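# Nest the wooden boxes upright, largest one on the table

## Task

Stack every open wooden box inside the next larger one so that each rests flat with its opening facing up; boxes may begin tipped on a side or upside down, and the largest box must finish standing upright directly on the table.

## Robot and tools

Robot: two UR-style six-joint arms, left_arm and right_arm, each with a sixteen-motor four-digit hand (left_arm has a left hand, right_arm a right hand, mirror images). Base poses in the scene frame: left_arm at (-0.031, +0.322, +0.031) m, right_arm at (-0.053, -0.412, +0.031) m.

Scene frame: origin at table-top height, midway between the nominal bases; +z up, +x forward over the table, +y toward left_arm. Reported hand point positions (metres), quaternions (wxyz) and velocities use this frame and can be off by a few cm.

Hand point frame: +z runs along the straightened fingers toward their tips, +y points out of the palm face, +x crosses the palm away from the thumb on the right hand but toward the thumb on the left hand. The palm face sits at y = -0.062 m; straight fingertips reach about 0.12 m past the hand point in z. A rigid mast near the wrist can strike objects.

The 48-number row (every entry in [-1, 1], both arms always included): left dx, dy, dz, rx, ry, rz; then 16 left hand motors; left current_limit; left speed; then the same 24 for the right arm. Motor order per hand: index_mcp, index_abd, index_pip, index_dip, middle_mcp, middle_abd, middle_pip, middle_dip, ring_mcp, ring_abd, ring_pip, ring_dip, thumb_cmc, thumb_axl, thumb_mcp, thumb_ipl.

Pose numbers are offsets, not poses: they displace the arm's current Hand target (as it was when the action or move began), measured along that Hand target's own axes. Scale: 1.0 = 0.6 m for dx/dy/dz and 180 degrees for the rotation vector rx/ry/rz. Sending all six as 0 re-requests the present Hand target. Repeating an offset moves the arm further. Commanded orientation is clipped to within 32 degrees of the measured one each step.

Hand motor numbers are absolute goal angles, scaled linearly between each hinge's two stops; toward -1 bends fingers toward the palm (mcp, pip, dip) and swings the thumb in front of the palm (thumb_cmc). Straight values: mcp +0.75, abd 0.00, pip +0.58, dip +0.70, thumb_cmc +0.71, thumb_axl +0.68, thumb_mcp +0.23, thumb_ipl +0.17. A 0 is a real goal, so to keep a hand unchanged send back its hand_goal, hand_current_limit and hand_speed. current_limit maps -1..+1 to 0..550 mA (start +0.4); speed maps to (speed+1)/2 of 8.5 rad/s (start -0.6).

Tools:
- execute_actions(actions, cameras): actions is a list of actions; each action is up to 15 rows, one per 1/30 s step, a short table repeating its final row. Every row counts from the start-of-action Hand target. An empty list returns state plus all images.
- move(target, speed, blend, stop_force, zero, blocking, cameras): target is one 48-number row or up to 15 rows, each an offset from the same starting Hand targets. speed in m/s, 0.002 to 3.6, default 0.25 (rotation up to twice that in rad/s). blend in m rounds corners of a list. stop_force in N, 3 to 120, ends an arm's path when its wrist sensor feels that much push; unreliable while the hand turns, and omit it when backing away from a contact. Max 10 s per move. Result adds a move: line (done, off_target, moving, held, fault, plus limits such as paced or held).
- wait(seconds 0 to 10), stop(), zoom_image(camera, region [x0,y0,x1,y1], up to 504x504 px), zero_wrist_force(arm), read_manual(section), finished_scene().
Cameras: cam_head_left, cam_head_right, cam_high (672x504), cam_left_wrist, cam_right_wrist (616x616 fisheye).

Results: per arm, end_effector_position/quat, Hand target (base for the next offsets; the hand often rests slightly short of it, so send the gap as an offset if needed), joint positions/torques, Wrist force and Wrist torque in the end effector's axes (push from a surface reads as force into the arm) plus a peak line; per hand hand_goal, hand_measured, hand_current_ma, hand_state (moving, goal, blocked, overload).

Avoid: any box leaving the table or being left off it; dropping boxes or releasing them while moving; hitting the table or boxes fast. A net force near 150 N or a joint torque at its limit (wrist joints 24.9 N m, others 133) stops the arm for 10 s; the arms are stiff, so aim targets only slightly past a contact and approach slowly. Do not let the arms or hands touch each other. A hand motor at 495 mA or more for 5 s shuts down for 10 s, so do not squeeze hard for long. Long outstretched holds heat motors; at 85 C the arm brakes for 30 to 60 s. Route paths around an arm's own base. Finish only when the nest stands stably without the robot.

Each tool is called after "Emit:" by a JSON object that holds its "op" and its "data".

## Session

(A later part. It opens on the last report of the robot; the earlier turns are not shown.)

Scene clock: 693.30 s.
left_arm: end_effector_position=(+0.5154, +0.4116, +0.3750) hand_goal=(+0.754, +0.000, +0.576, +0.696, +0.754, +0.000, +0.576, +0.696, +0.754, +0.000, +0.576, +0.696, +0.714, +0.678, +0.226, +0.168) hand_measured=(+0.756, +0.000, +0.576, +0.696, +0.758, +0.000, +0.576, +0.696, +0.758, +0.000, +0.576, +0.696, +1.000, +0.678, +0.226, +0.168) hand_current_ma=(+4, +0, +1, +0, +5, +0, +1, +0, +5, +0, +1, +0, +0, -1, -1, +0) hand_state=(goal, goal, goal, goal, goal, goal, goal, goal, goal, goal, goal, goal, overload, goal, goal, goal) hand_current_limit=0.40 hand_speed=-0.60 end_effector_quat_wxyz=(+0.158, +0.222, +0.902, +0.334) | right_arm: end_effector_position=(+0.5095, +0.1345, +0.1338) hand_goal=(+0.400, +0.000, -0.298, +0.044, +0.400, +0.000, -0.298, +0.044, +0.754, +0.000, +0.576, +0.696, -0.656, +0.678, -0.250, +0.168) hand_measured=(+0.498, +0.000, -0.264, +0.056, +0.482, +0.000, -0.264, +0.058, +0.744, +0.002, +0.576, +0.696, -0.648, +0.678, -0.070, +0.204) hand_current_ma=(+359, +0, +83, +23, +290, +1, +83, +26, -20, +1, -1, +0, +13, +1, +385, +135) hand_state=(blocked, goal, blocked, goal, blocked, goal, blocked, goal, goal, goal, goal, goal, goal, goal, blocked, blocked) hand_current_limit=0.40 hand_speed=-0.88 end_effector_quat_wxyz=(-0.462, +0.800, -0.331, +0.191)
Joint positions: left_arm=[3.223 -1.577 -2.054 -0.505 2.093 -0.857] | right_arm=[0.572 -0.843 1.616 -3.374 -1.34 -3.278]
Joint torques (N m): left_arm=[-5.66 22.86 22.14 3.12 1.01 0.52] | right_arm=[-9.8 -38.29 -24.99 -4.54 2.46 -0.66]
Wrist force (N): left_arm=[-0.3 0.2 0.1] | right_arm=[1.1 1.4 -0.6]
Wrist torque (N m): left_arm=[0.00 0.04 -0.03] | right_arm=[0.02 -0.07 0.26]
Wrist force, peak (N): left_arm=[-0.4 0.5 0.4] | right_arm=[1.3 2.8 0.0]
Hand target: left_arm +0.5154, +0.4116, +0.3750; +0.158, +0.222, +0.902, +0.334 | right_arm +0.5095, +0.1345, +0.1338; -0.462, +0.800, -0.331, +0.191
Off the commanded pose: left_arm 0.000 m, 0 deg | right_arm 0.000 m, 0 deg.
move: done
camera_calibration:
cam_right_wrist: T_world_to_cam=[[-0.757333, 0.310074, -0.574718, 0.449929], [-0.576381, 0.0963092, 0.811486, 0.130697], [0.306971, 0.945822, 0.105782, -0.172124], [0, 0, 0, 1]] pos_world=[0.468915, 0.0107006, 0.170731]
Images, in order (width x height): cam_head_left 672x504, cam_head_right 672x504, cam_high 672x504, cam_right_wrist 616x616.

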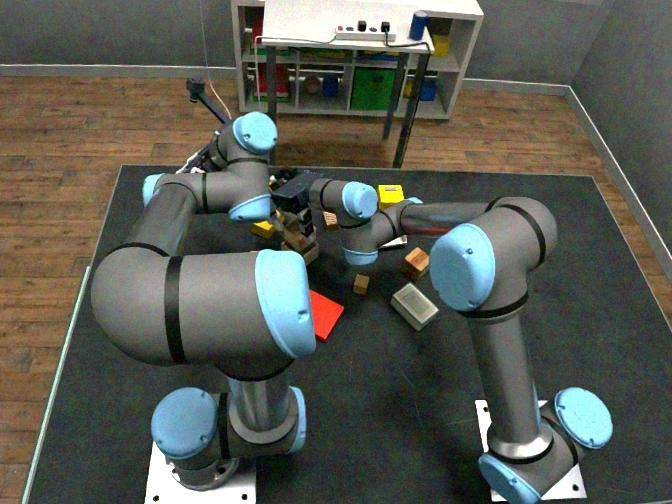

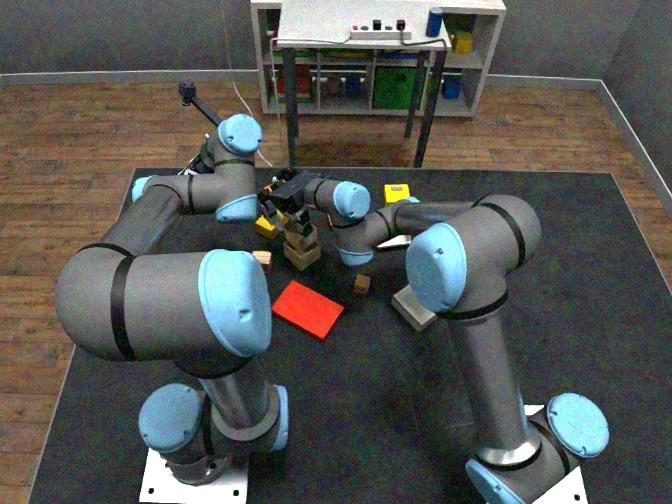

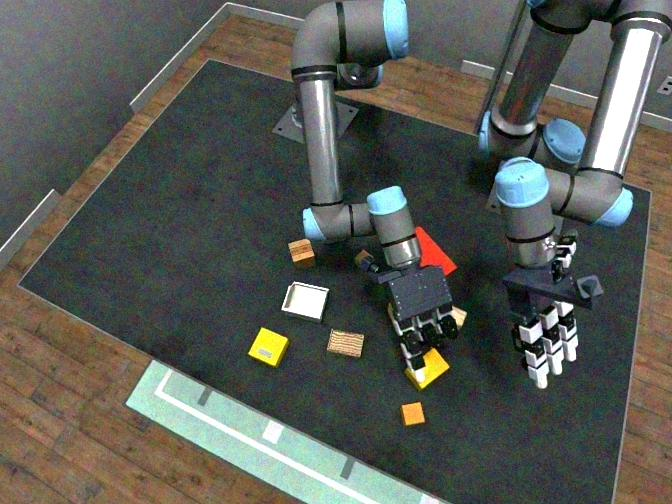

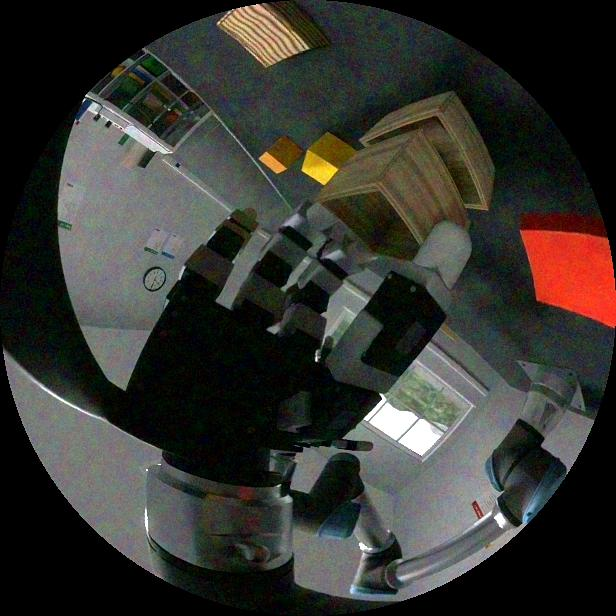

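Emit:
{"op": "move", "data": {"target": [0,0,0,0,0,0, 0.754,0,0.576,0.696,0.754,0,0.576,0.696,0.754,0,0.576,0.696,0.714,0.678,0.226,0.168,0.4,-0.6, -0.0053,0.0148,0.0010,0,0,0, 0.4,0,-0.299,0.044,0.4,0,-0.299,0.044,0.754,0,0.576,0.696,-0.657,0.678,-0.25,0.168,0.4,-0.88], "speed": 0.06, "stop_force": 5, "cameras": ["cam_right_wrist","cam_head_left","cam_head_right"]}}

Emit:
{"op": "zoom_image", "data": {"camera": "cam_right_wrist", "region": [330, 80, 510, 260]}}

Emit:
{"op": "zoom_image", "data": {"camera": "cam_head_left", "region": [275, 215, 325, 265]}}

Emit:
{"op": "zoom_image", "data": {"camera": "cam_head_right", "region": [275, 225, 325, 275]}}

Scene clock: 720.20 s.
left_arm: end_effector_position=(+0.5154, +0.4116, +0.3750) hand_goal=(+0.754, +0.000, +0.576, +0.696, +0.754, +0.000, +0.576, +0.696, +0.754, +0.000, +0.576, +0.696, +0.714, +0.678, +0.226, +0.168) hand_measured=(+0.756, +0.000, +0.576, +0.696, +0.758, +0.000, +0.576, +0.696, +0.758, +0.000, +0.576, +0.696, +1.000, +0.678, +0.226, +0.168) hand_current_ma=(+4, +0, +1, +0, +5, +0, +1, +0, +5, +0, +1, +0, +0, -1, -1, +0) hand_state=(goal, goal, goal, goal, goal, goal, goal, goal, goal, goal, goal, goal, overload, goal, goal, goal) hand_current_limit=0.40 hand_speed=-0.60 end_effector_quat_wxyz=(+0.158, +0.222, +0.902, +0.334) | right_arm: end_effector_position=(+0.5045, +0.1340, +0.1258) hand_goal=(+0.400, +0.000, -0.298, +0.044, +0.400, +0.000, -0.298, +0.044, +0.754, +0.000, +0.576, +0.696, -0.656, +0.678, -0.250, +0.168) hand_measured=(+0.498, +0.000, -0.264, +0.056, +0.482, +0.000, -0.264, +0.058, +0.744, +0.002, +0.576, +0.696, -0.648, +0.678, -0.070, +0.204) hand_current_ma=(+359, +0, +83, +23, +290, +1, +83, +26, -20, +1, -1, +0, +13, +1, +385, +135) hand_state=(blocked, goal, blocked, goal, blocked, goal, blocked, goal, goal, goal, goal, goal, goal, goal, blocked, blocked) hand_current_limit=0.40 hand_speed=-0.88 end_effector_quat_wxyz=(-0.462, +0.800, -0.331, +0.191)
Joint positions: left_arm=[3.223 -1.577 -2.054 -0.505 2.093 -0.857] | right_arm=[0.575 -0.837 1.631 -3.396 -1.343 -3.276]
Joint torques (N m): left_arm=[-5.51 23.32 22.27 3.13 1 0.63] | right_arm=[-6.92 -53.54 -25.05 -0.28 1.97 -0.16]
Wrist force (N): left_arm=[-0.2 0.2 0.5] | right_arm=[1.4 1.4 -0.6]
Wrist torque (N m): left_arm=[-0.03 0.05 -0.02] | right_arm=[0.03 -0.10 0.27]
Wrist force, peak (N): left_arm=[-0.4 0.6 0.4] | right_arm=[1.5 1.7 -0.6]
Hand target: left_arm +0.5154, +0.4116, +0.3750; +0.158, +0.222, +0.902, +0.334 | right_arm +0.5045, +0.1340, +0.1258; -0.462, +0.800, -0.331, +0.191
Off the commanded pose: left_arm 0.000 m, 0 deg | right_arm 0.000 m, 0 deg.
move: done
camera_calibration:
cam_right_wrist: T_world_to_cam=[[-0.757333, 0.310074, -0.574718, 0.441624], [-0.576381, 0.0963092, 0.811486, 0.134298], [0.306971, 0.945822, 0.105782, -0.16924], [0, 0, 0, 1]] pos_world=[0.463815, 0.0102006, 0.162731]
Images, in order (width x height): cam_head_left 672x504, cam_head_right 672x504, cam_right_wrist 616x616.

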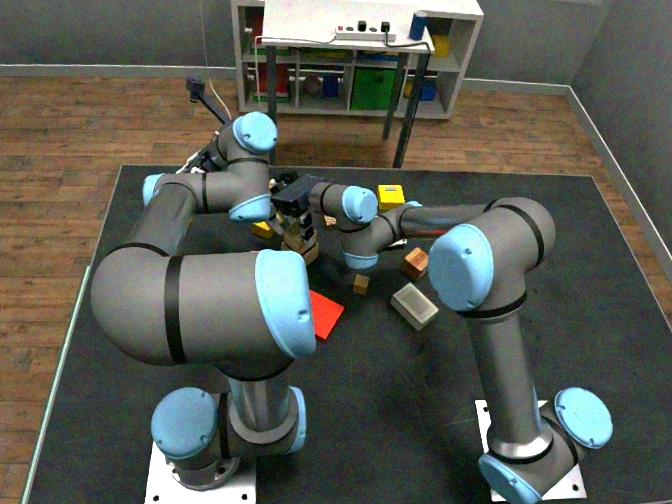

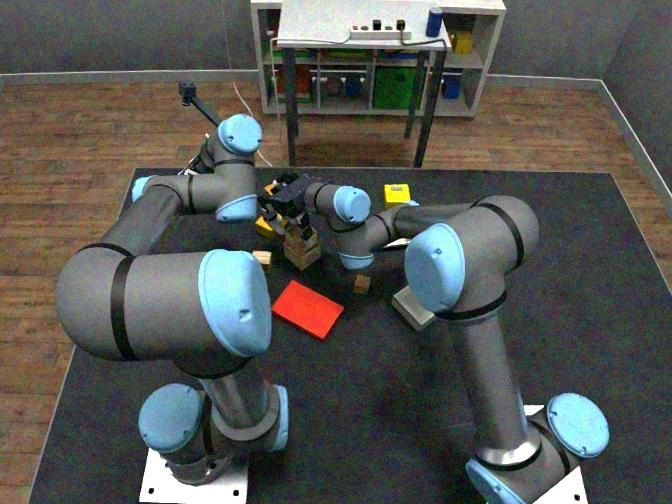

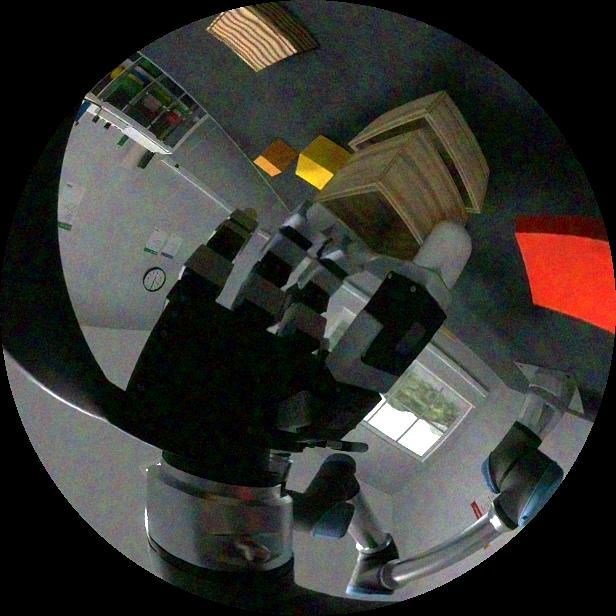

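Scaled by 2.800 from the camera's 616x616 image, which has a finer 880x880 frame.

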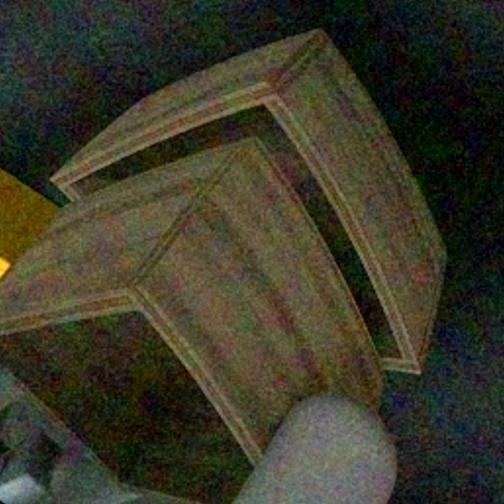

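Scaled by 10.080.

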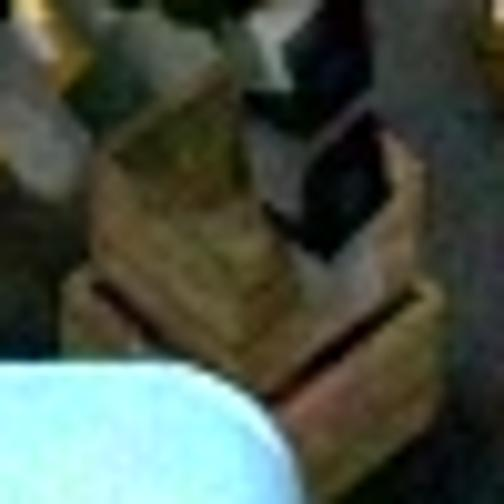

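Scaled by 10.080.

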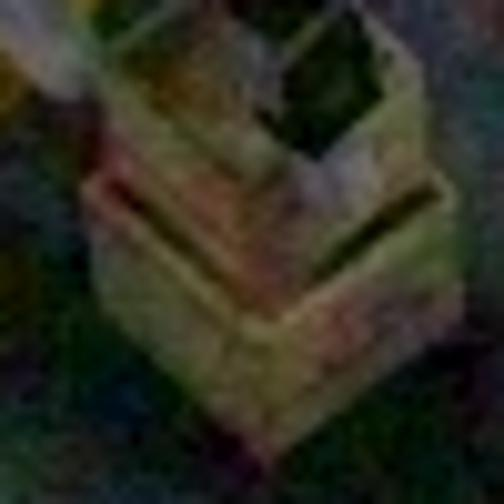

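Emit:
{"op": "move", "data": {"target": [0,0,0,0,0,0, 0.754,0,0.576,0.696,0.754,0,0.576,0.696,0.754,0,0.576,0.696,0.714,0.678,0.226,0.168,0.4,-0.6, 0.0044,0.0166,0.0113,0,0,0, 0.4,0,-0.299,0.044,0.4,0,-0.299,0.044,0.754,0,0.576,0.696,-0.657,0.678,-0.25,0.168,0.4,-0.88], "speed": 0.02, "stop_force": 3, "cameras": ["cam_right_wrist","cam_head_left","cam_head_right"]}}

Emit:
{"op": "zoom_image", "data": {"camera": "cam_right_wrist", "region": [330, 80, 510, 260]}}

Emit:
{"op": "zoom_image", "data": {"camera": "cam_head_right", "region": [275, 225, 325, 275]}}

Scene clock: 750.67 s.
left_arm: end_effector_position=(+0.5154, +0.4116, +0.3750) hand_goal=(+0.754, +0.000, +0.576, +0.696, +0.754, +0.000, +0.576, +0.696, +0.754, +0.000, +0.576, +0.696, +0.714, +0.678, +0.226, +0.168) hand_measured=(+0.756, +0.000, +0.576, +0.696, +0.758, +0.000, +0.576, +0.696, +0.758, +0.000, +0.576, +0.696, +1.000, +0.678, +0.226, +0.168) hand_current_ma=(+4, +0, +1, +0, +5, +0, +1, +0, +5, +0, +1, +0, +0, -1, -1, +0) hand_state=(goal, goal, goal, goal, goal, goal, goal, goal, goal, goal, goal, goal, overload, goal, goal, goal) hand_current_limit=0.40 hand_speed=-0.60 end_effector_quat_wxyz=(+0.158, +0.222, +0.902, +0.334) | right_arm: end_effector_position=(+0.5070, +0.1327, +0.1138) hand_goal=(+0.400, +0.000, -0.298, +0.044, +0.400, +0.000, -0.298, +0.044, +0.754, +0.000, +0.576, +0.696, -0.656, +0.678, -0.250, +0.168) hand_measured=(+0.498, +0.000, -0.264, +0.056, +0.482, +0.000, -0.264, +0.058, +0.744, +0.002, +0.576, +0.696, -0.648, +0.678, -0.070, +0.204) hand_current_ma=(+359, +0, +83, +23, +290, +1, +83, +26, -20, +1, -1, +0, +13, +1, +385, +135) hand_state=(blocked, goal, blocked, goal, blocked, goal, blocked, goal, goal, goal, goal, goal, goal, goal, blocked, blocked) hand_current_limit=0.40 hand_speed=-0.88 end_effector_quat_wxyz=(-0.462, +0.800, -0.331, +0.191)
Joint positions: left_arm=[3.223 -1.577 -2.054 -0.505 2.093 -0.857] | right_arm=[0.571 -0.815 1.63 -3.417 -1.339 -3.278]
Joint torques (N m): left_arm=[-6.97 22.02 21.23 3.07 0.85 0.82] | right_arm=[5.5 -54.02 -18.41 -0.23 -1.26 0.27]
Wrist force (N): left_arm=[-0.5 -0.1 0.2] | right_arm=[1.2 1.7 -0.8]
Wrist torque (N m): left_arm=[-0.03 0.07 -0.05] | right_arm=[0.07 -0.07 0.41]
Wrist force, peak (N): left_arm=[-0.4 0.7 0.3] | right_arm=[1.5 1.6 -0.8]
Hand target: left_arm +0.5154, +0.4116, +0.3750; +0.158, +0.222, +0.902, +0.334 | right_arm +0.5070, +0.1328, +0.1138; -0.462, +0.800, -0.331, +0.191
Off the commanded pose: left_arm 0.000 m, 0 deg | right_arm 0.000 m, 0 deg.
move: done
camera_calibration:
cam_right_wrist: T_world_to_cam=[[-0.757307, 0.310156, -0.574708, 0.436978], [-0.576403, 0.0962424, 0.811479, 0.145604], [0.306996, 0.945802, 0.10589, -0.167631], [0, 0, 0, 1]] pos_world=[0.466315, 0.00900088, 0.150731]
Images, in order (width x height): cam_head_left 672x504, cam_head_right 672x504, cam_right_wrist 616x616.

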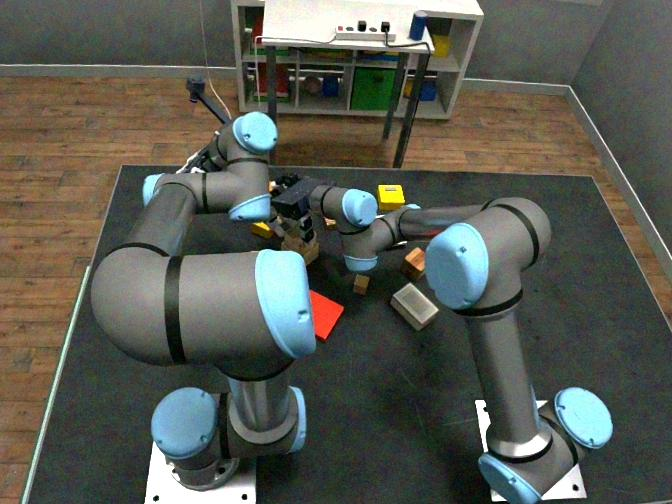

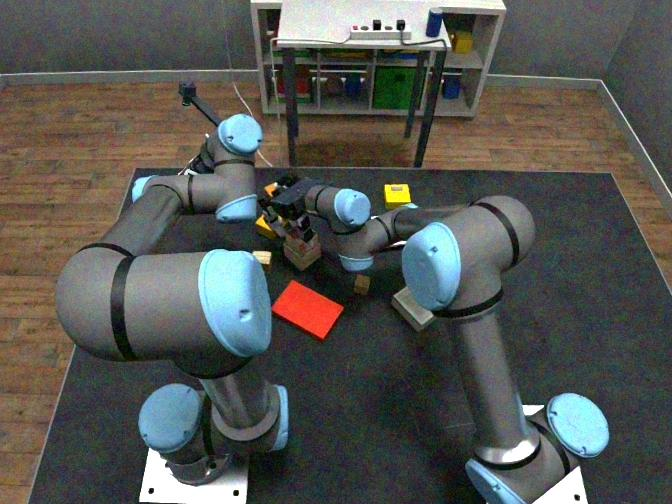

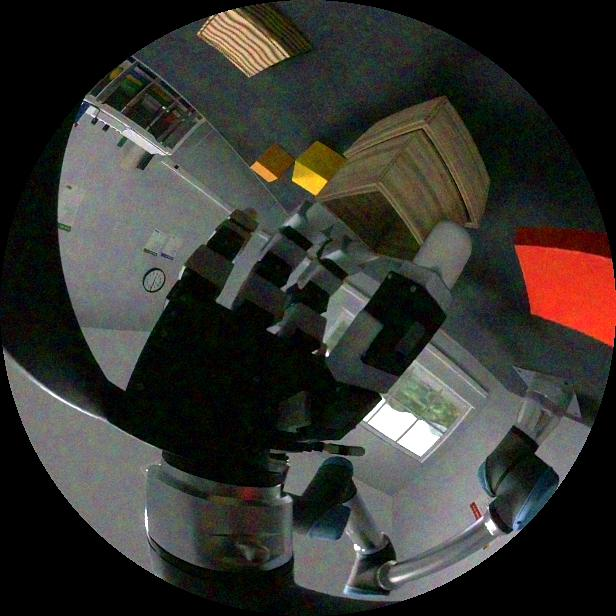

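Scaled by 2.800 from the camera's 616x616 image, which has a finer 880x880 frame.

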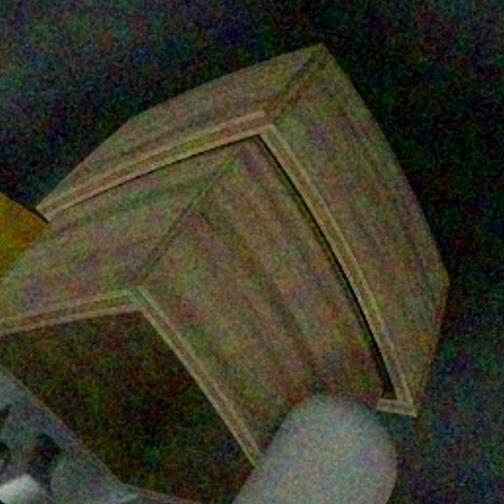

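Scaled by 10.080.

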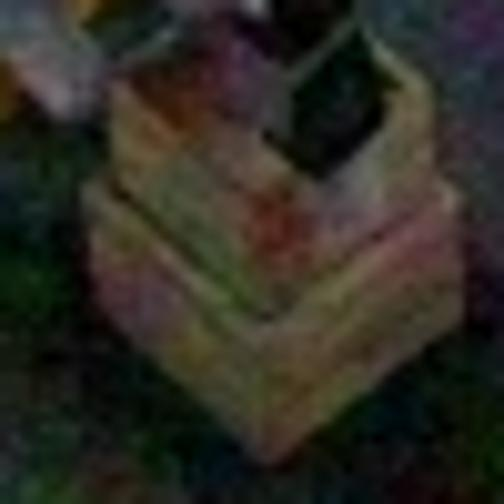

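Emit:
{"op": "move", "data": {"target": [0,0,0,0,0,0, 0.754,0,0.576,0.696,0.754,0,0.576,0.696,0.754,0,0.576,0.696,0.714,0.678,0.226,0.168,0.4,-0.6, -0.0013,0.0318,0.0185,0,0,0, 0.4,0,-0.299,0.044,0.4,0,-0.299,0.044,0.754,0,0.576,0.696,-0.657,0.678,-0.25,0.168,0.4,-0.88], "speed": 0.02, "stop_force": 3, "cameras": ["cam_right_wrist","cam_head_left","cam_head_right"]}}

Emit:
{"op": "zoom_image", "data": {"camera": "cam_right_wrist", "region": [330, 80, 510, 260]}}

Emit:
{"op": "zoom_image", "data": {"camera": "cam_head_right", "region": [275, 225, 325, 275]}}

Scene clock: 760.57 s.
left_arm: end_effector_position=(+0.5154, +0.4116, +0.3750) hand_goal=(+0.754, +0.000, +0.576, +0.696, +0.754, +0.000, +0.576, +0.696, +0.754, +0.000, +0.576, +0.696, +0.714, +0.678, +0.226, +0.168) hand_measured=(+0.756, +0.000, +0.576, +0.696, +0.758, +0.000, +0.576, +0.696, +0.758, +0.000, +0.576, +0.696, +1.000, +0.678, +0.226, +0.168) hand_current_ma=(+4, +0, +1, +0, +5, +0, +1, +0, +5, +0, +1, +0, +0, -1, -1, +0) hand_state=(goal, goal, goal, goal, goal, goal, goal, goal, goal, goal, goal, goal, overload, goal, goal, goal) hand_current_limit=0.40 hand_speed=-0.60 end_effector_quat_wxyz=(+0.158, +0.222, +0.902, +0.334) | right_arm: end_effector_position=(+0.5064, +0.1333, +0.0917) hand_goal=(+0.400, +0.000, -0.298, +0.044, +0.400, +0.000, -0.298, +0.044, +0.754, +0.000, +0.576, +0.696, -0.656, +0.678, -0.250, +0.168) hand_measured=(+0.498, +0.000, -0.264, +0.056, +0.482, +0.000, -0.264, +0.058, +0.744, +0.002, +0.576, +0.696, -0.648, +0.678, -0.070, +0.204) hand_current_ma=(+359, +0, +83, +23, +290, +1, +83, +26, -20, +1, -1, +0, +13, +1, +385, +135) hand_state=(blocked, goal, blocked, goal, blocked, goal, blocked, goal, goal, goal, goal, goal, goal, goal, blocked, blocked) hand_current_limit=0.40 hand_speed=-0.88 end_effector_quat_wxyz=(-0.462, +0.800, -0.331, +0.191)
Joint positions: left_arm=[3.223 -1.577 -2.054 -0.505 2.093 -0.857] | right_arm=[0.573 -0.776 1.632 -3.457 -1.341 -3.278]
Joint torques (N m): left_arm=[-6.56 23.21 21.72 2.81 0.87 0.49] | right_arm=[6.97 -53.77 -12.7 -0.2 -0.96 0.93]
Wrist force (N): left_arm=[-0.3 0.3 0.2] | right_arm=[1.3 1.4 -0.6]
Wrist torque (N m): left_arm=[0.02 0.05 -0.04] | right_arm=[0.03 -0.07 0.34]
Wrist force, peak (N): left_arm=[-0.5 0.4 0.5] | right_arm=[1.6 1.7 -0.7]
Hand target: left_arm +0.5154, +0.4116, +0.3750; +0.158, +0.222, +0.902, +0.334 | right_arm +0.5065, +0.1333, +0.0917; -0.462, +0.800, -0.331, +0.191
Off the commanded pose: left_arm 0.000 m, 0 deg | right_arm 0.000 m, 0 deg.
move: done
camera_calibration:
cam_right_wrist: T_world_to_cam=[[-0.757377, 0.310082, -0.574656, 0.423739], [-0.576323, 0.0962867, 0.81153, 0.163147], [0.306972, 0.945821, 0.105782, -0.16568], [0, 0, 0, 1]] pos_world=[0.465814, 0.00960066, 0.128631]
Images, in order (width x height): cam_head_left 672x504, cam_head_right 672x504, cam_right_wrist 616x616.

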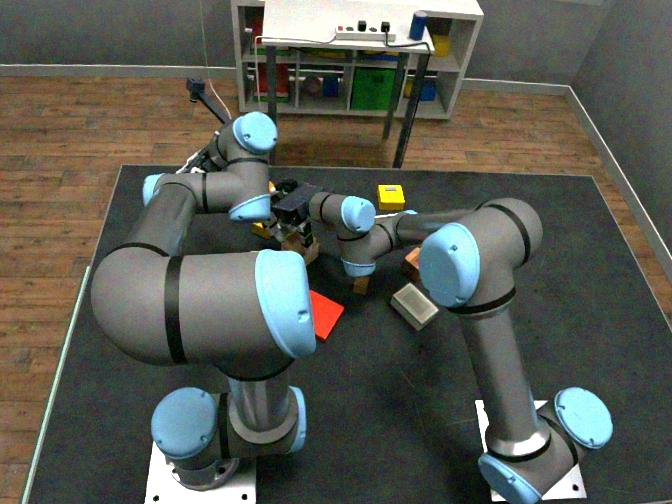

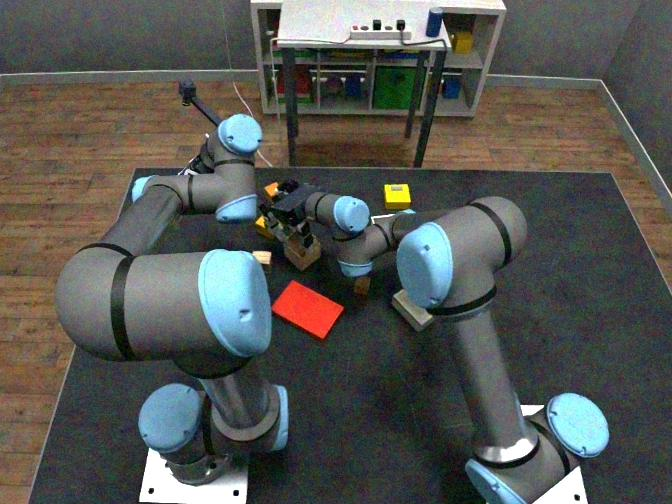

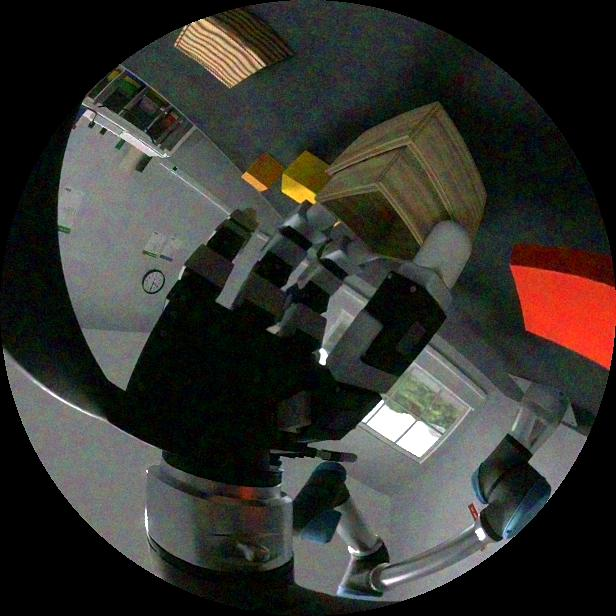

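Scaled by 2.800 from the camera's 616x616 image, which has a finer 880x880 frame.

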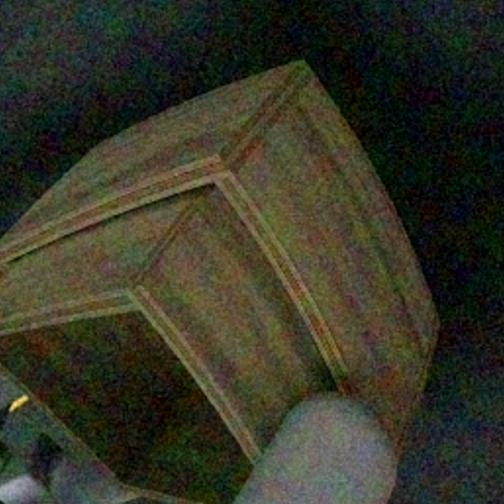

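Scaled by 10.080.

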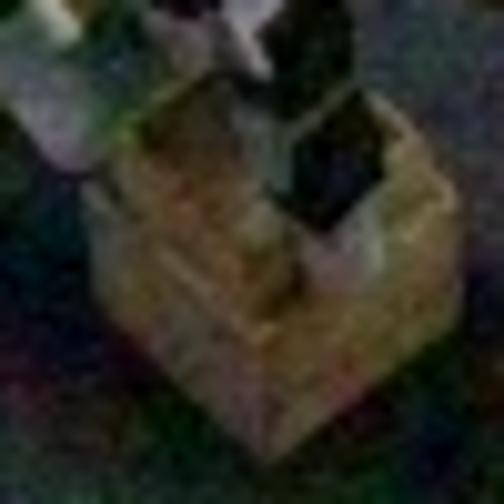

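Emit:
{"op": "move", "data": {"target": [0,0,0,0,0,0, 0.754,0,0.576,0.696,0.754,0,0.576,0.696,0.754,0,0.576,0.696,0.714,0.678,0.226,0.168,0.4,-0.6, 0,0.00722,0.00417,0,0,0, 0.4,0,-0.299,0.044,0.4,0,-0.299,0.044,0.754,0,0.576,0.696,-0.657,0.678,-0.25,0.168,0.4,-0.88], "speed": 0.015, "stop_force": 3}}

Emit:
{"op": "move", "data": {"target": [0,0,0,0,0,0, 0.754,0,0.576,0.696,0.754,0,0.576,0.696,0.754,0,0.576,0.696,0.714,0.678,0.226,0.168,0.4,-0.6, 0,0,0,0,0,0, 0.7,0,-0.299,0.044,0.7,0,-0.299,0.044,0.754,0,0.576,0.696,-0.657,0.678,0.03,0.168,0.4,-0.93], "speed": 0.03, "cameras": ["cam_right_wrist","cam_head_left","cam_head_right"]}}

Emit:
{"op": "zoom_image", "data": {"camera": "cam_right_wrist", "region": [330, 80, 510, 260]}}

Emit:
{"op": "zoom_image", "data": {"camera": "cam_head_right", "region": [275, 225, 325, 275]}}

Scene clock: 767.17 s.
left_arm: end_effector_position=(+0.5154, +0.4116, +0.3750) hand_goal=(+0.754, +0.000, +0.576, +0.696, +0.754, +0.000, +0.576, +0.696, +0.754, +0.000, +0.576, +0.696, +0.714, +0.678, +0.226, +0.168) hand_measured=(+0.756, +0.000, +0.576, +0.696, +0.758, +0.000, +0.576, +0.696, +0.758, +0.000, +0.576, +0.696, +1.000, +0.678, +0.226, +0.168) hand_current_ma=(+4, +0, +1, +0, +5, +0, +1, +0, +5, +0, +1, +0, +0, -1, -1, +0) hand_state=(goal, goal, goal, goal, goal, goal, goal, goal, goal, goal, goal, goal, overload, goal, goal, goal) hand_current_limit=0.40 hand_speed=-0.60 end_effector_quat_wxyz=(+0.158, +0.222, +0.902, +0.334) | right_arm: end_effector_position=(+0.5065, +0.1333, +0.0872) hand_goal=(+0.400, +0.000, -0.298, +0.044, +0.400, +0.000, -0.298, +0.044, +0.754, +0.000, +0.576, +0.696, -0.656, +0.678, -0.250, +0.168) hand_measured=(+0.498, +0.000, -0.264, +0.052, +0.482, +0.000, -0.264, +0.054, +0.744, +0.002, +0.576, +0.696, -0.648, +0.678, -0.068, +0.204) hand_current_ma=(+358, +0, +83, +12, +288, +1, +83, +18, -20, +1, -1, +0, +13, +1, +385, +135) hand_state=(blocked, goal, blocked, goal, blocked, goal, blocked, goal, goal, goal, goal, goal, goal, goal, blocked, blocked) hand_current_limit=0.40 hand_speed=-0.88 end_effector_quat_wxyz=(-0.462, +0.800, -0.331, +0.191)
Joint positions: left_arm=[3.223 -1.577 -2.054 -0.505 2.093 -0.857] | right_arm=[0.573 -0.768 1.632 -3.465 -1.341 -3.278]
Joint torques (N m): left_arm=[-7.1 22.81 21.87 3.02 0.8 0.67] | right_arm=[-4.73 -53.05 -15.73 0.05 1.65 -0.09]
Wrist force (N): left_arm=[-0.5 0.2 0.2] | right_arm=[1.1 -0.3 -0.5]
Wrist torque (N m): left_arm=[0.01 0.08 -0.05] | right_arm=[0.03 -0.05 0.34]
Wrist force, peak (N): left_arm=[-0.6 0.3 0.3] | right_arm=[1.3 -4.0 -1.9]
Hand target: left_arm +0.5154, +0.4116, +0.3750; +0.158, +0.222, +0.902, +0.334 | right_arm +0.5065, +0.1333, +0.0872; -0.462, +0.800, -0.331, +0.191 (not the last commanded pose)
Off the commanded pose: left_arm 0.000 m, 0 deg | right_arm 0.001 m, 0 deg.
move: contact (right_arm)

Scene clock: 768.70 s.
left_arm: end_effector_position=(+0.5154, +0.4116, +0.3750) hand_goal=(+0.754, +0.000, +0.576, +0.696, +0.754, +0.000, +0.576, +0.696, +0.754, +0.000, +0.576, +0.696, +0.714, +0.678, +0.226, +0.168) hand_measured=(+0.756, +0.000, +0.576, +0.696, +0.758, +0.000, +0.576, +0.696, +0.758, +0.000, +0.576, +0.696, +1.000, +0.678, +0.226, +0.168) hand_current_ma=(+4, +0, +1, +0, +5, +0, +1, +0, +5, +0, +1, +0, +0, -1, -1, +0) hand_state=(goal, goal, goal, goal, goal, goal, goal, goal, goal, goal, goal, goal, overload, goal, goal, goal) hand_current_limit=0.40 hand_speed=-0.60 end_effector_quat_wxyz=(+0.158, +0.222, +0.902, +0.334) | right_arm: end_effector_position=(+0.5065, +0.1333, +0.0872) hand_goal=(+0.700, +0.000, -0.298, +0.044, +0.700, +0.000, -0.298, +0.044, +0.754, +0.000, +0.576, +0.696, -0.656, +0.678, +0.030, +0.168) hand_measured=(+0.686, +0.000, -0.296, +0.048, +0.686, +0.000, -0.294, +0.048, +0.744, +0.002, +0.576, +0.696, -0.654, +0.678, +0.026, +0.170) hand_current_ma=(-29, +0, +3, +4, -31, +1, +4, +4, -20, +1, -1, +0, +1, +1, -8, +3) hand_state=(goal, goal, goal, goal, goal, goal, goal, goal, goal, goal, goal, goal, goal, goal, goal, goal) hand_current_limit=0.40 hand_speed=-0.93 end_effector_quat_wxyz=(-0.462, +0.800, -0.331, +0.191)
Joint positions: left_arm=[3.223 -1.577 -2.054 -0.505 2.093 -0.857] | right_arm=[0.573 -0.768 1.632 -3.465 -1.341 -3.278]
Joint torques (N m): left_arm=[-7.04 23.36 21.01 2.99 0.92 0.55] | right_arm=[-3.63 -52.81 -7.52 -1.55 1.47 -0.03]
Wrist force (N): left_arm=[-0.2 0.5 0.2] | right_arm=[1.3 0.9 -1.1]
Wrist torque (N m): left_arm=[0.03 0.04 -0.03] | right_arm=[0.00 -0.07 0.34]
Wrist force, peak (N): left_arm=[-0.5 0.6 0.1] | right_arm=[1.4 1.5 -0.7]
Hand target: left_arm +0.5154, +0.4116, +0.3750; +0.158, +0.222, +0.902, +0.334 | right_arm +0.5065, +0.1333, +0.0872; -0.462, +0.800, -0.331, +0.191
Off the commanded pose: left_arm 0.000 m, 0 deg | right_arm 0.000 m, 0 deg.
move: done
camera_calibration:
cam_right_wrist: T_world_to_cam=[[-0.757316, 0.310128, -0.574711, 0.421131], [-0.576405, 0.0962321, 0.811478, 0.166845], [0.306968, 0.945812, 0.105881, -0.165214], [0, 0, 0, 1]] pos_world=[0.465815, 0.00960081, 0.124131]
Images, in order (width x height): cam_head_left 672x504, cam_head_right 672x504, cam_right_wrist 616x616.

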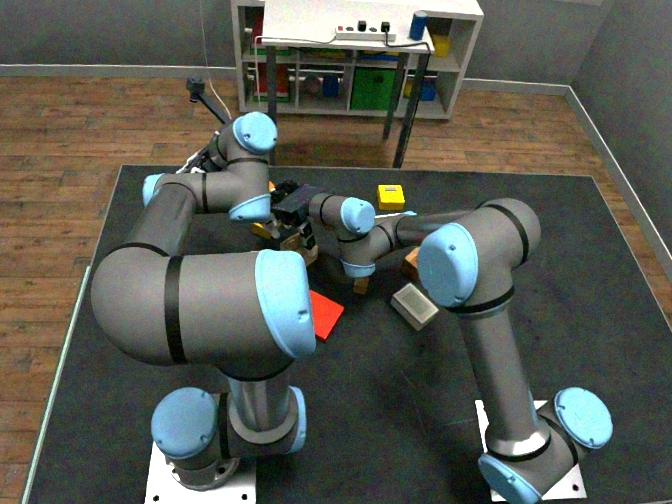

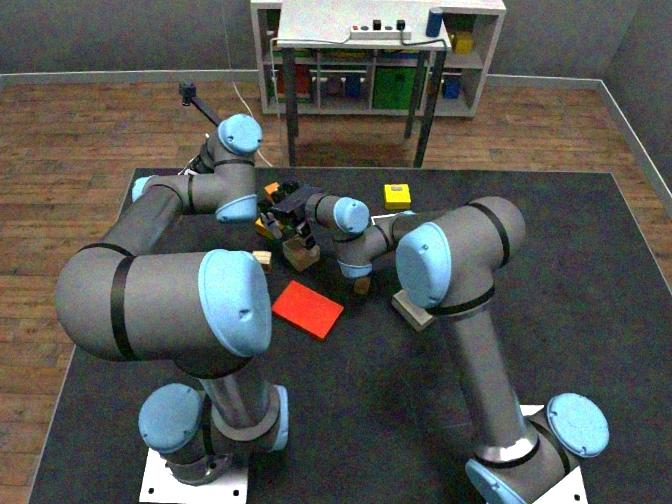

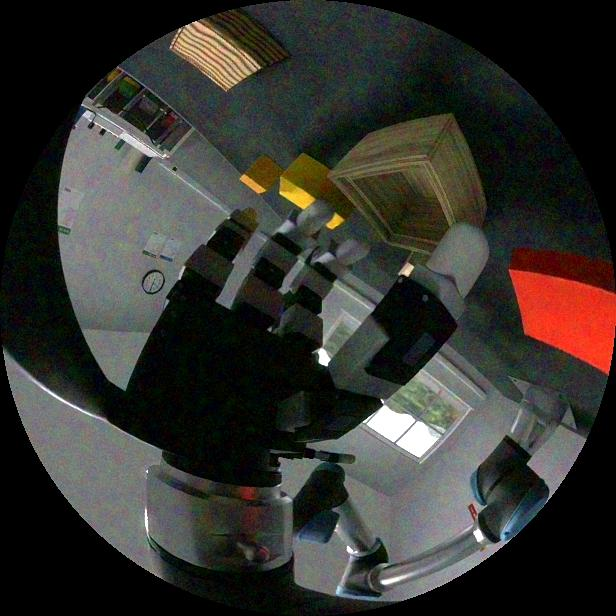

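Scaled by 2.800 from the camera's 616x616 image, which has a finer 880x880 frame.

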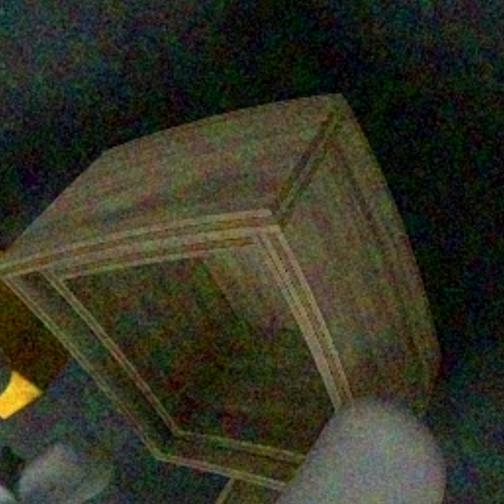

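Scaled by 10.080.

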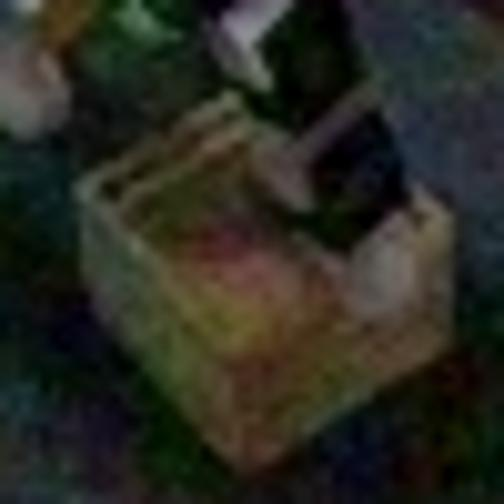

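Emit:
{"op": "move", "data": {"target": [[0.1,0.1,-0.065,0,0,0, 0.754,0,0.576,0.696,0.754,0,0.576,0.696,0.754,0,0.576,0.696,0.714,0.678,0.226,0.168,0.4,-0.6, 0,-0.1588,-0.0917,0,0,0, 0.7,0,-0.299,0.044,0.7,0,-0.299,0.044,0.754,0,0.576,0.696,-0.657,0.678,0.03,0.168,0.4,-0.8],[0.1987,0.1985,-0.1287,0,0,0, 0.754,0,0.576,0.696,0.754,0,0.576,0.696,0.754,0,0.576,0.696,0.714,0.678,0.226,0.168,0.4,-0.6, -0.2218,-0.213,-0.007,0,0,0, 0.7,0,-0.299,0.044,0.7,0,-0.299,0.044,0.754,0,0.576,0.696,-0.657,0.678,0.03,0.168,0.4,-0.8]], "speed": [0.15,0.25], "blend": [0.03,0], "cameras": ["all"]}}

Scene clock: 877.47 s.
left_arm: end_effector_position=(+0.4155, +0.5117, +0.4949) hand_goal=(+0.754, +0.000, +0.576, +0.696, +0.754, +0.000, +0.576, +0.696, +0.754, +0.000, +0.576, +0.696, +0.714, +0.678, +0.226, +0.168) hand_measured=(+0.758, +0.000, +0.576, +0.696, +0.758, +0.000, +0.576, +0.696, +0.758, +0.000, +0.576, +0.696, +1.000, +0.678, +0.224, +0.168) hand_current_ma=(+6, +0, +1, +0, +7, +0, +1, +0, +7, +0, +1, +0, +0, -1, -2, +0) hand_state=(goal, goal, goal, goal, goal, goal, goal, goal, goal, goal, goal, goal, overload, goal, goal, goal) hand_current_limit=0.40 hand_speed=-0.60 end_effector_quat_wxyz=(+0.159, +0.222, +0.902, +0.334) | right_arm: end_effector_position=(+0.4550, +0.2700, +0.1999) hand_goal=(+0.700, +0.000, -0.298, +0.044, +0.700, +0.000, -0.298, +0.044, +0.754, +0.000, +0.576, +0.696, -0.656, +0.678, +0.030, +0.168) hand_measured=(+0.686, +0.000, -0.296, +0.048, +0.686, +0.000, -0.296, +0.048, +0.744, +0.002, +0.576, +0.696, -0.654, +0.678, +0.026, +0.170) hand_current_ma=(-27, +0, +3, +4, -28, +1, +3, +4, -20, +1, -1, +0, +1, +1, -6, +2) hand_state=(goal, goal, goal, goal, goal, goal, goal, goal, goal, goal, goal, goal, goal, goal, goal, goal) hand_current_limit=0.40 hand_speed=-0.80 end_effector_quat_wxyz=(-0.462, +0.800, -0.331, +0.191)
Joint positions: left_arm=[3.548 -1.205 -2.054 -0.757 1.899 -0.571] | right_arm=[0.791 -0.813 1.346 -3.15 -1.529 -3.166]
Joint torques (N m): left_arm=[5.63 14.38 16.3 2.64 1.04 0.77] | right_arm=[8.85 -43.37 -30.11 -3.15 -0.87 0.31]
Wrist force (N): left_arm=[-0.1 0.3 0.3] | right_arm=[1.4 0.9 -0.9]
Wrist torque (N m): left_arm=[-0.01 0.02 0.07] | right_arm=[0.00 -0.09 0.41]
Wrist force, peak (N): left_arm=[1.2 1.8 -0.3] | right_arm=[1.1 2.9 -0.1]
Hand target: left_arm +0.4155, +0.5117, +0.4949; +0.158, +0.222, +0.902, +0.334 | right_arm +0.4550, +0.2701, +0.1999; -0.462, +0.800, -0.331, +0.191
Off the commanded pose: left_arm 0.000 m, 0 deg | right_arm 0.000 m, 0 deg.
move: done
camera_calibration:
cam_left_wrist: T_world_to_cam=[[0.508792, -0.787908, -0.346888, 0.339563], [-0.804306, -0.578725, 0.134794, 0.512216], [-0.306958, 0.210422, -0.92817, 0.600194], [0, 0, 0, 1]] pos_world=[0.423446, 0.437683, 0.605828]
cam_right_wrist: T_world_to_cam=[[-0.757316, 0.310128, -0.574711, 0.40458], [-0.576405, 0.0962321, 0.811478, 0.032609], [0.306968, 0.945812, 0.105881, -0.290661], [0, 0, 0, 1]] pos_world=[0.414415, 0.146301, 0.236831]

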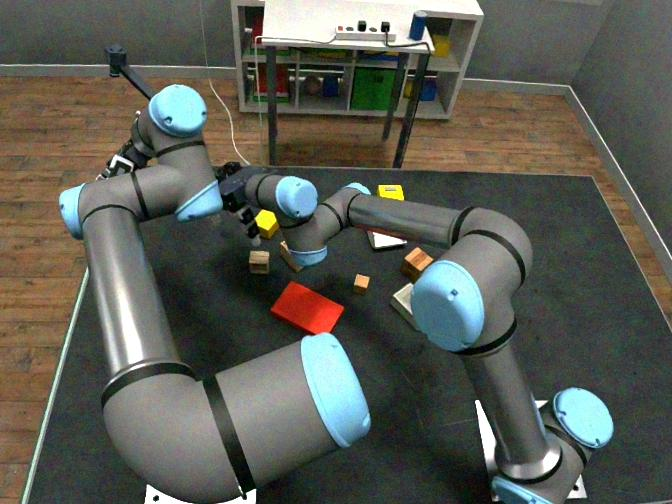

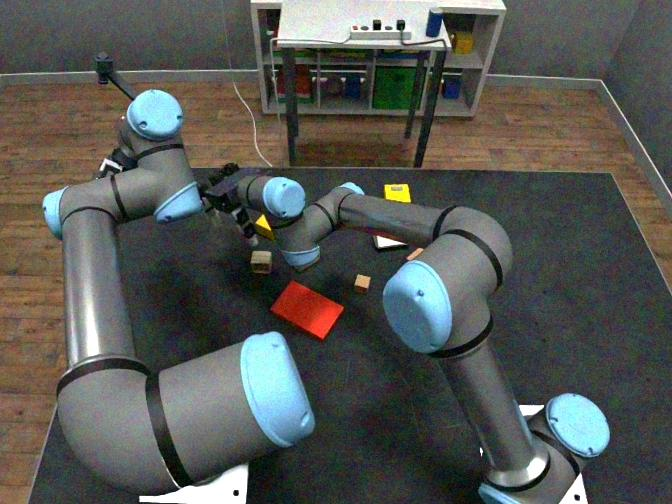

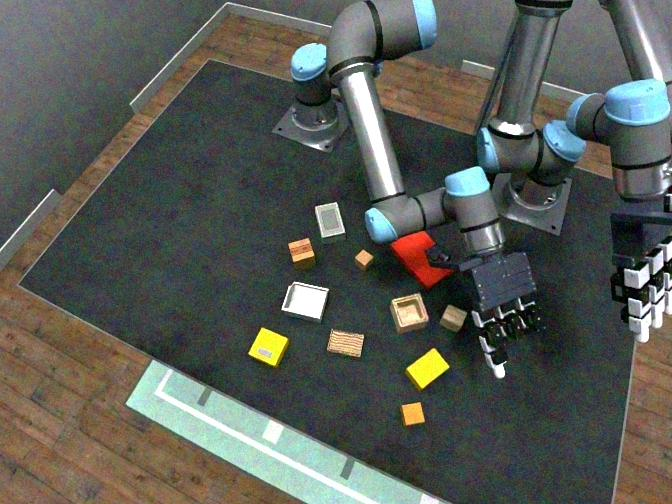

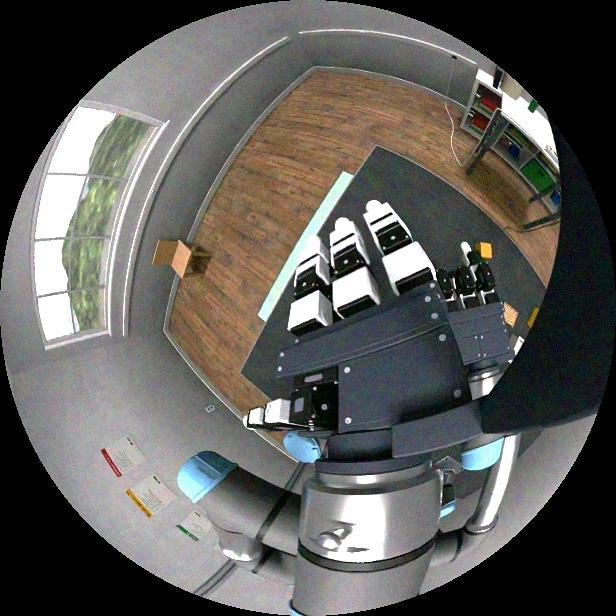

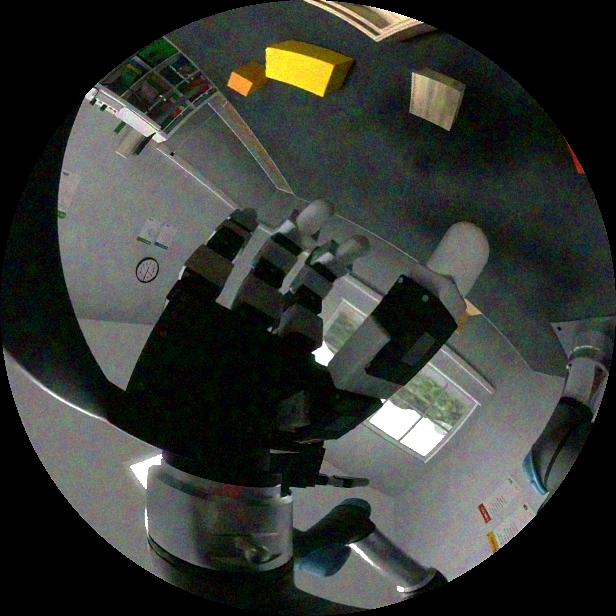

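Emit:
{"op": "zoom_image", "data": {"camera": "cam_right_wrist", "region": [390, 50, 490, 150]}}

Emit:
{"op": "zoom_image", "data": {"camera": "cam_high", "region": [380, 280, 480, 350]}}

Emit:
{"op": "zoom_image", "data": {"camera": "cam_head_left", "region": [235, 235, 315, 285]}}

Scaled by 5.040 from the camera's 616x616 image, which has a finer 880x880 frame.

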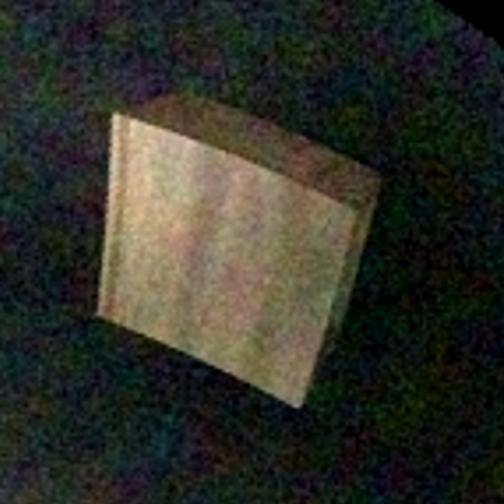

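Scaled by 5.040.

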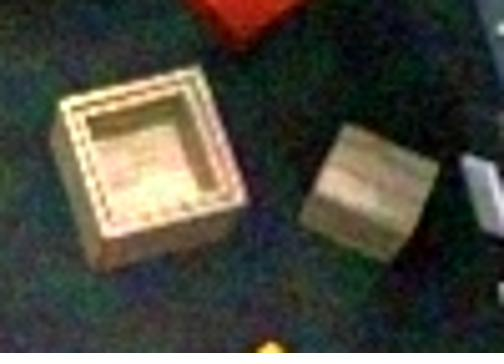

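Scaled by 6.300.

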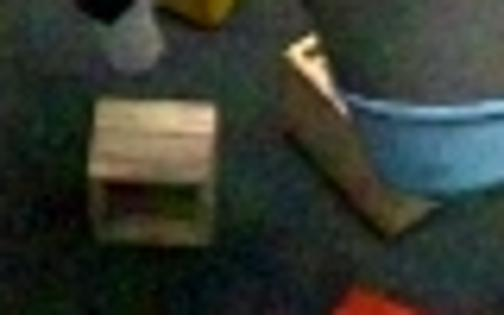

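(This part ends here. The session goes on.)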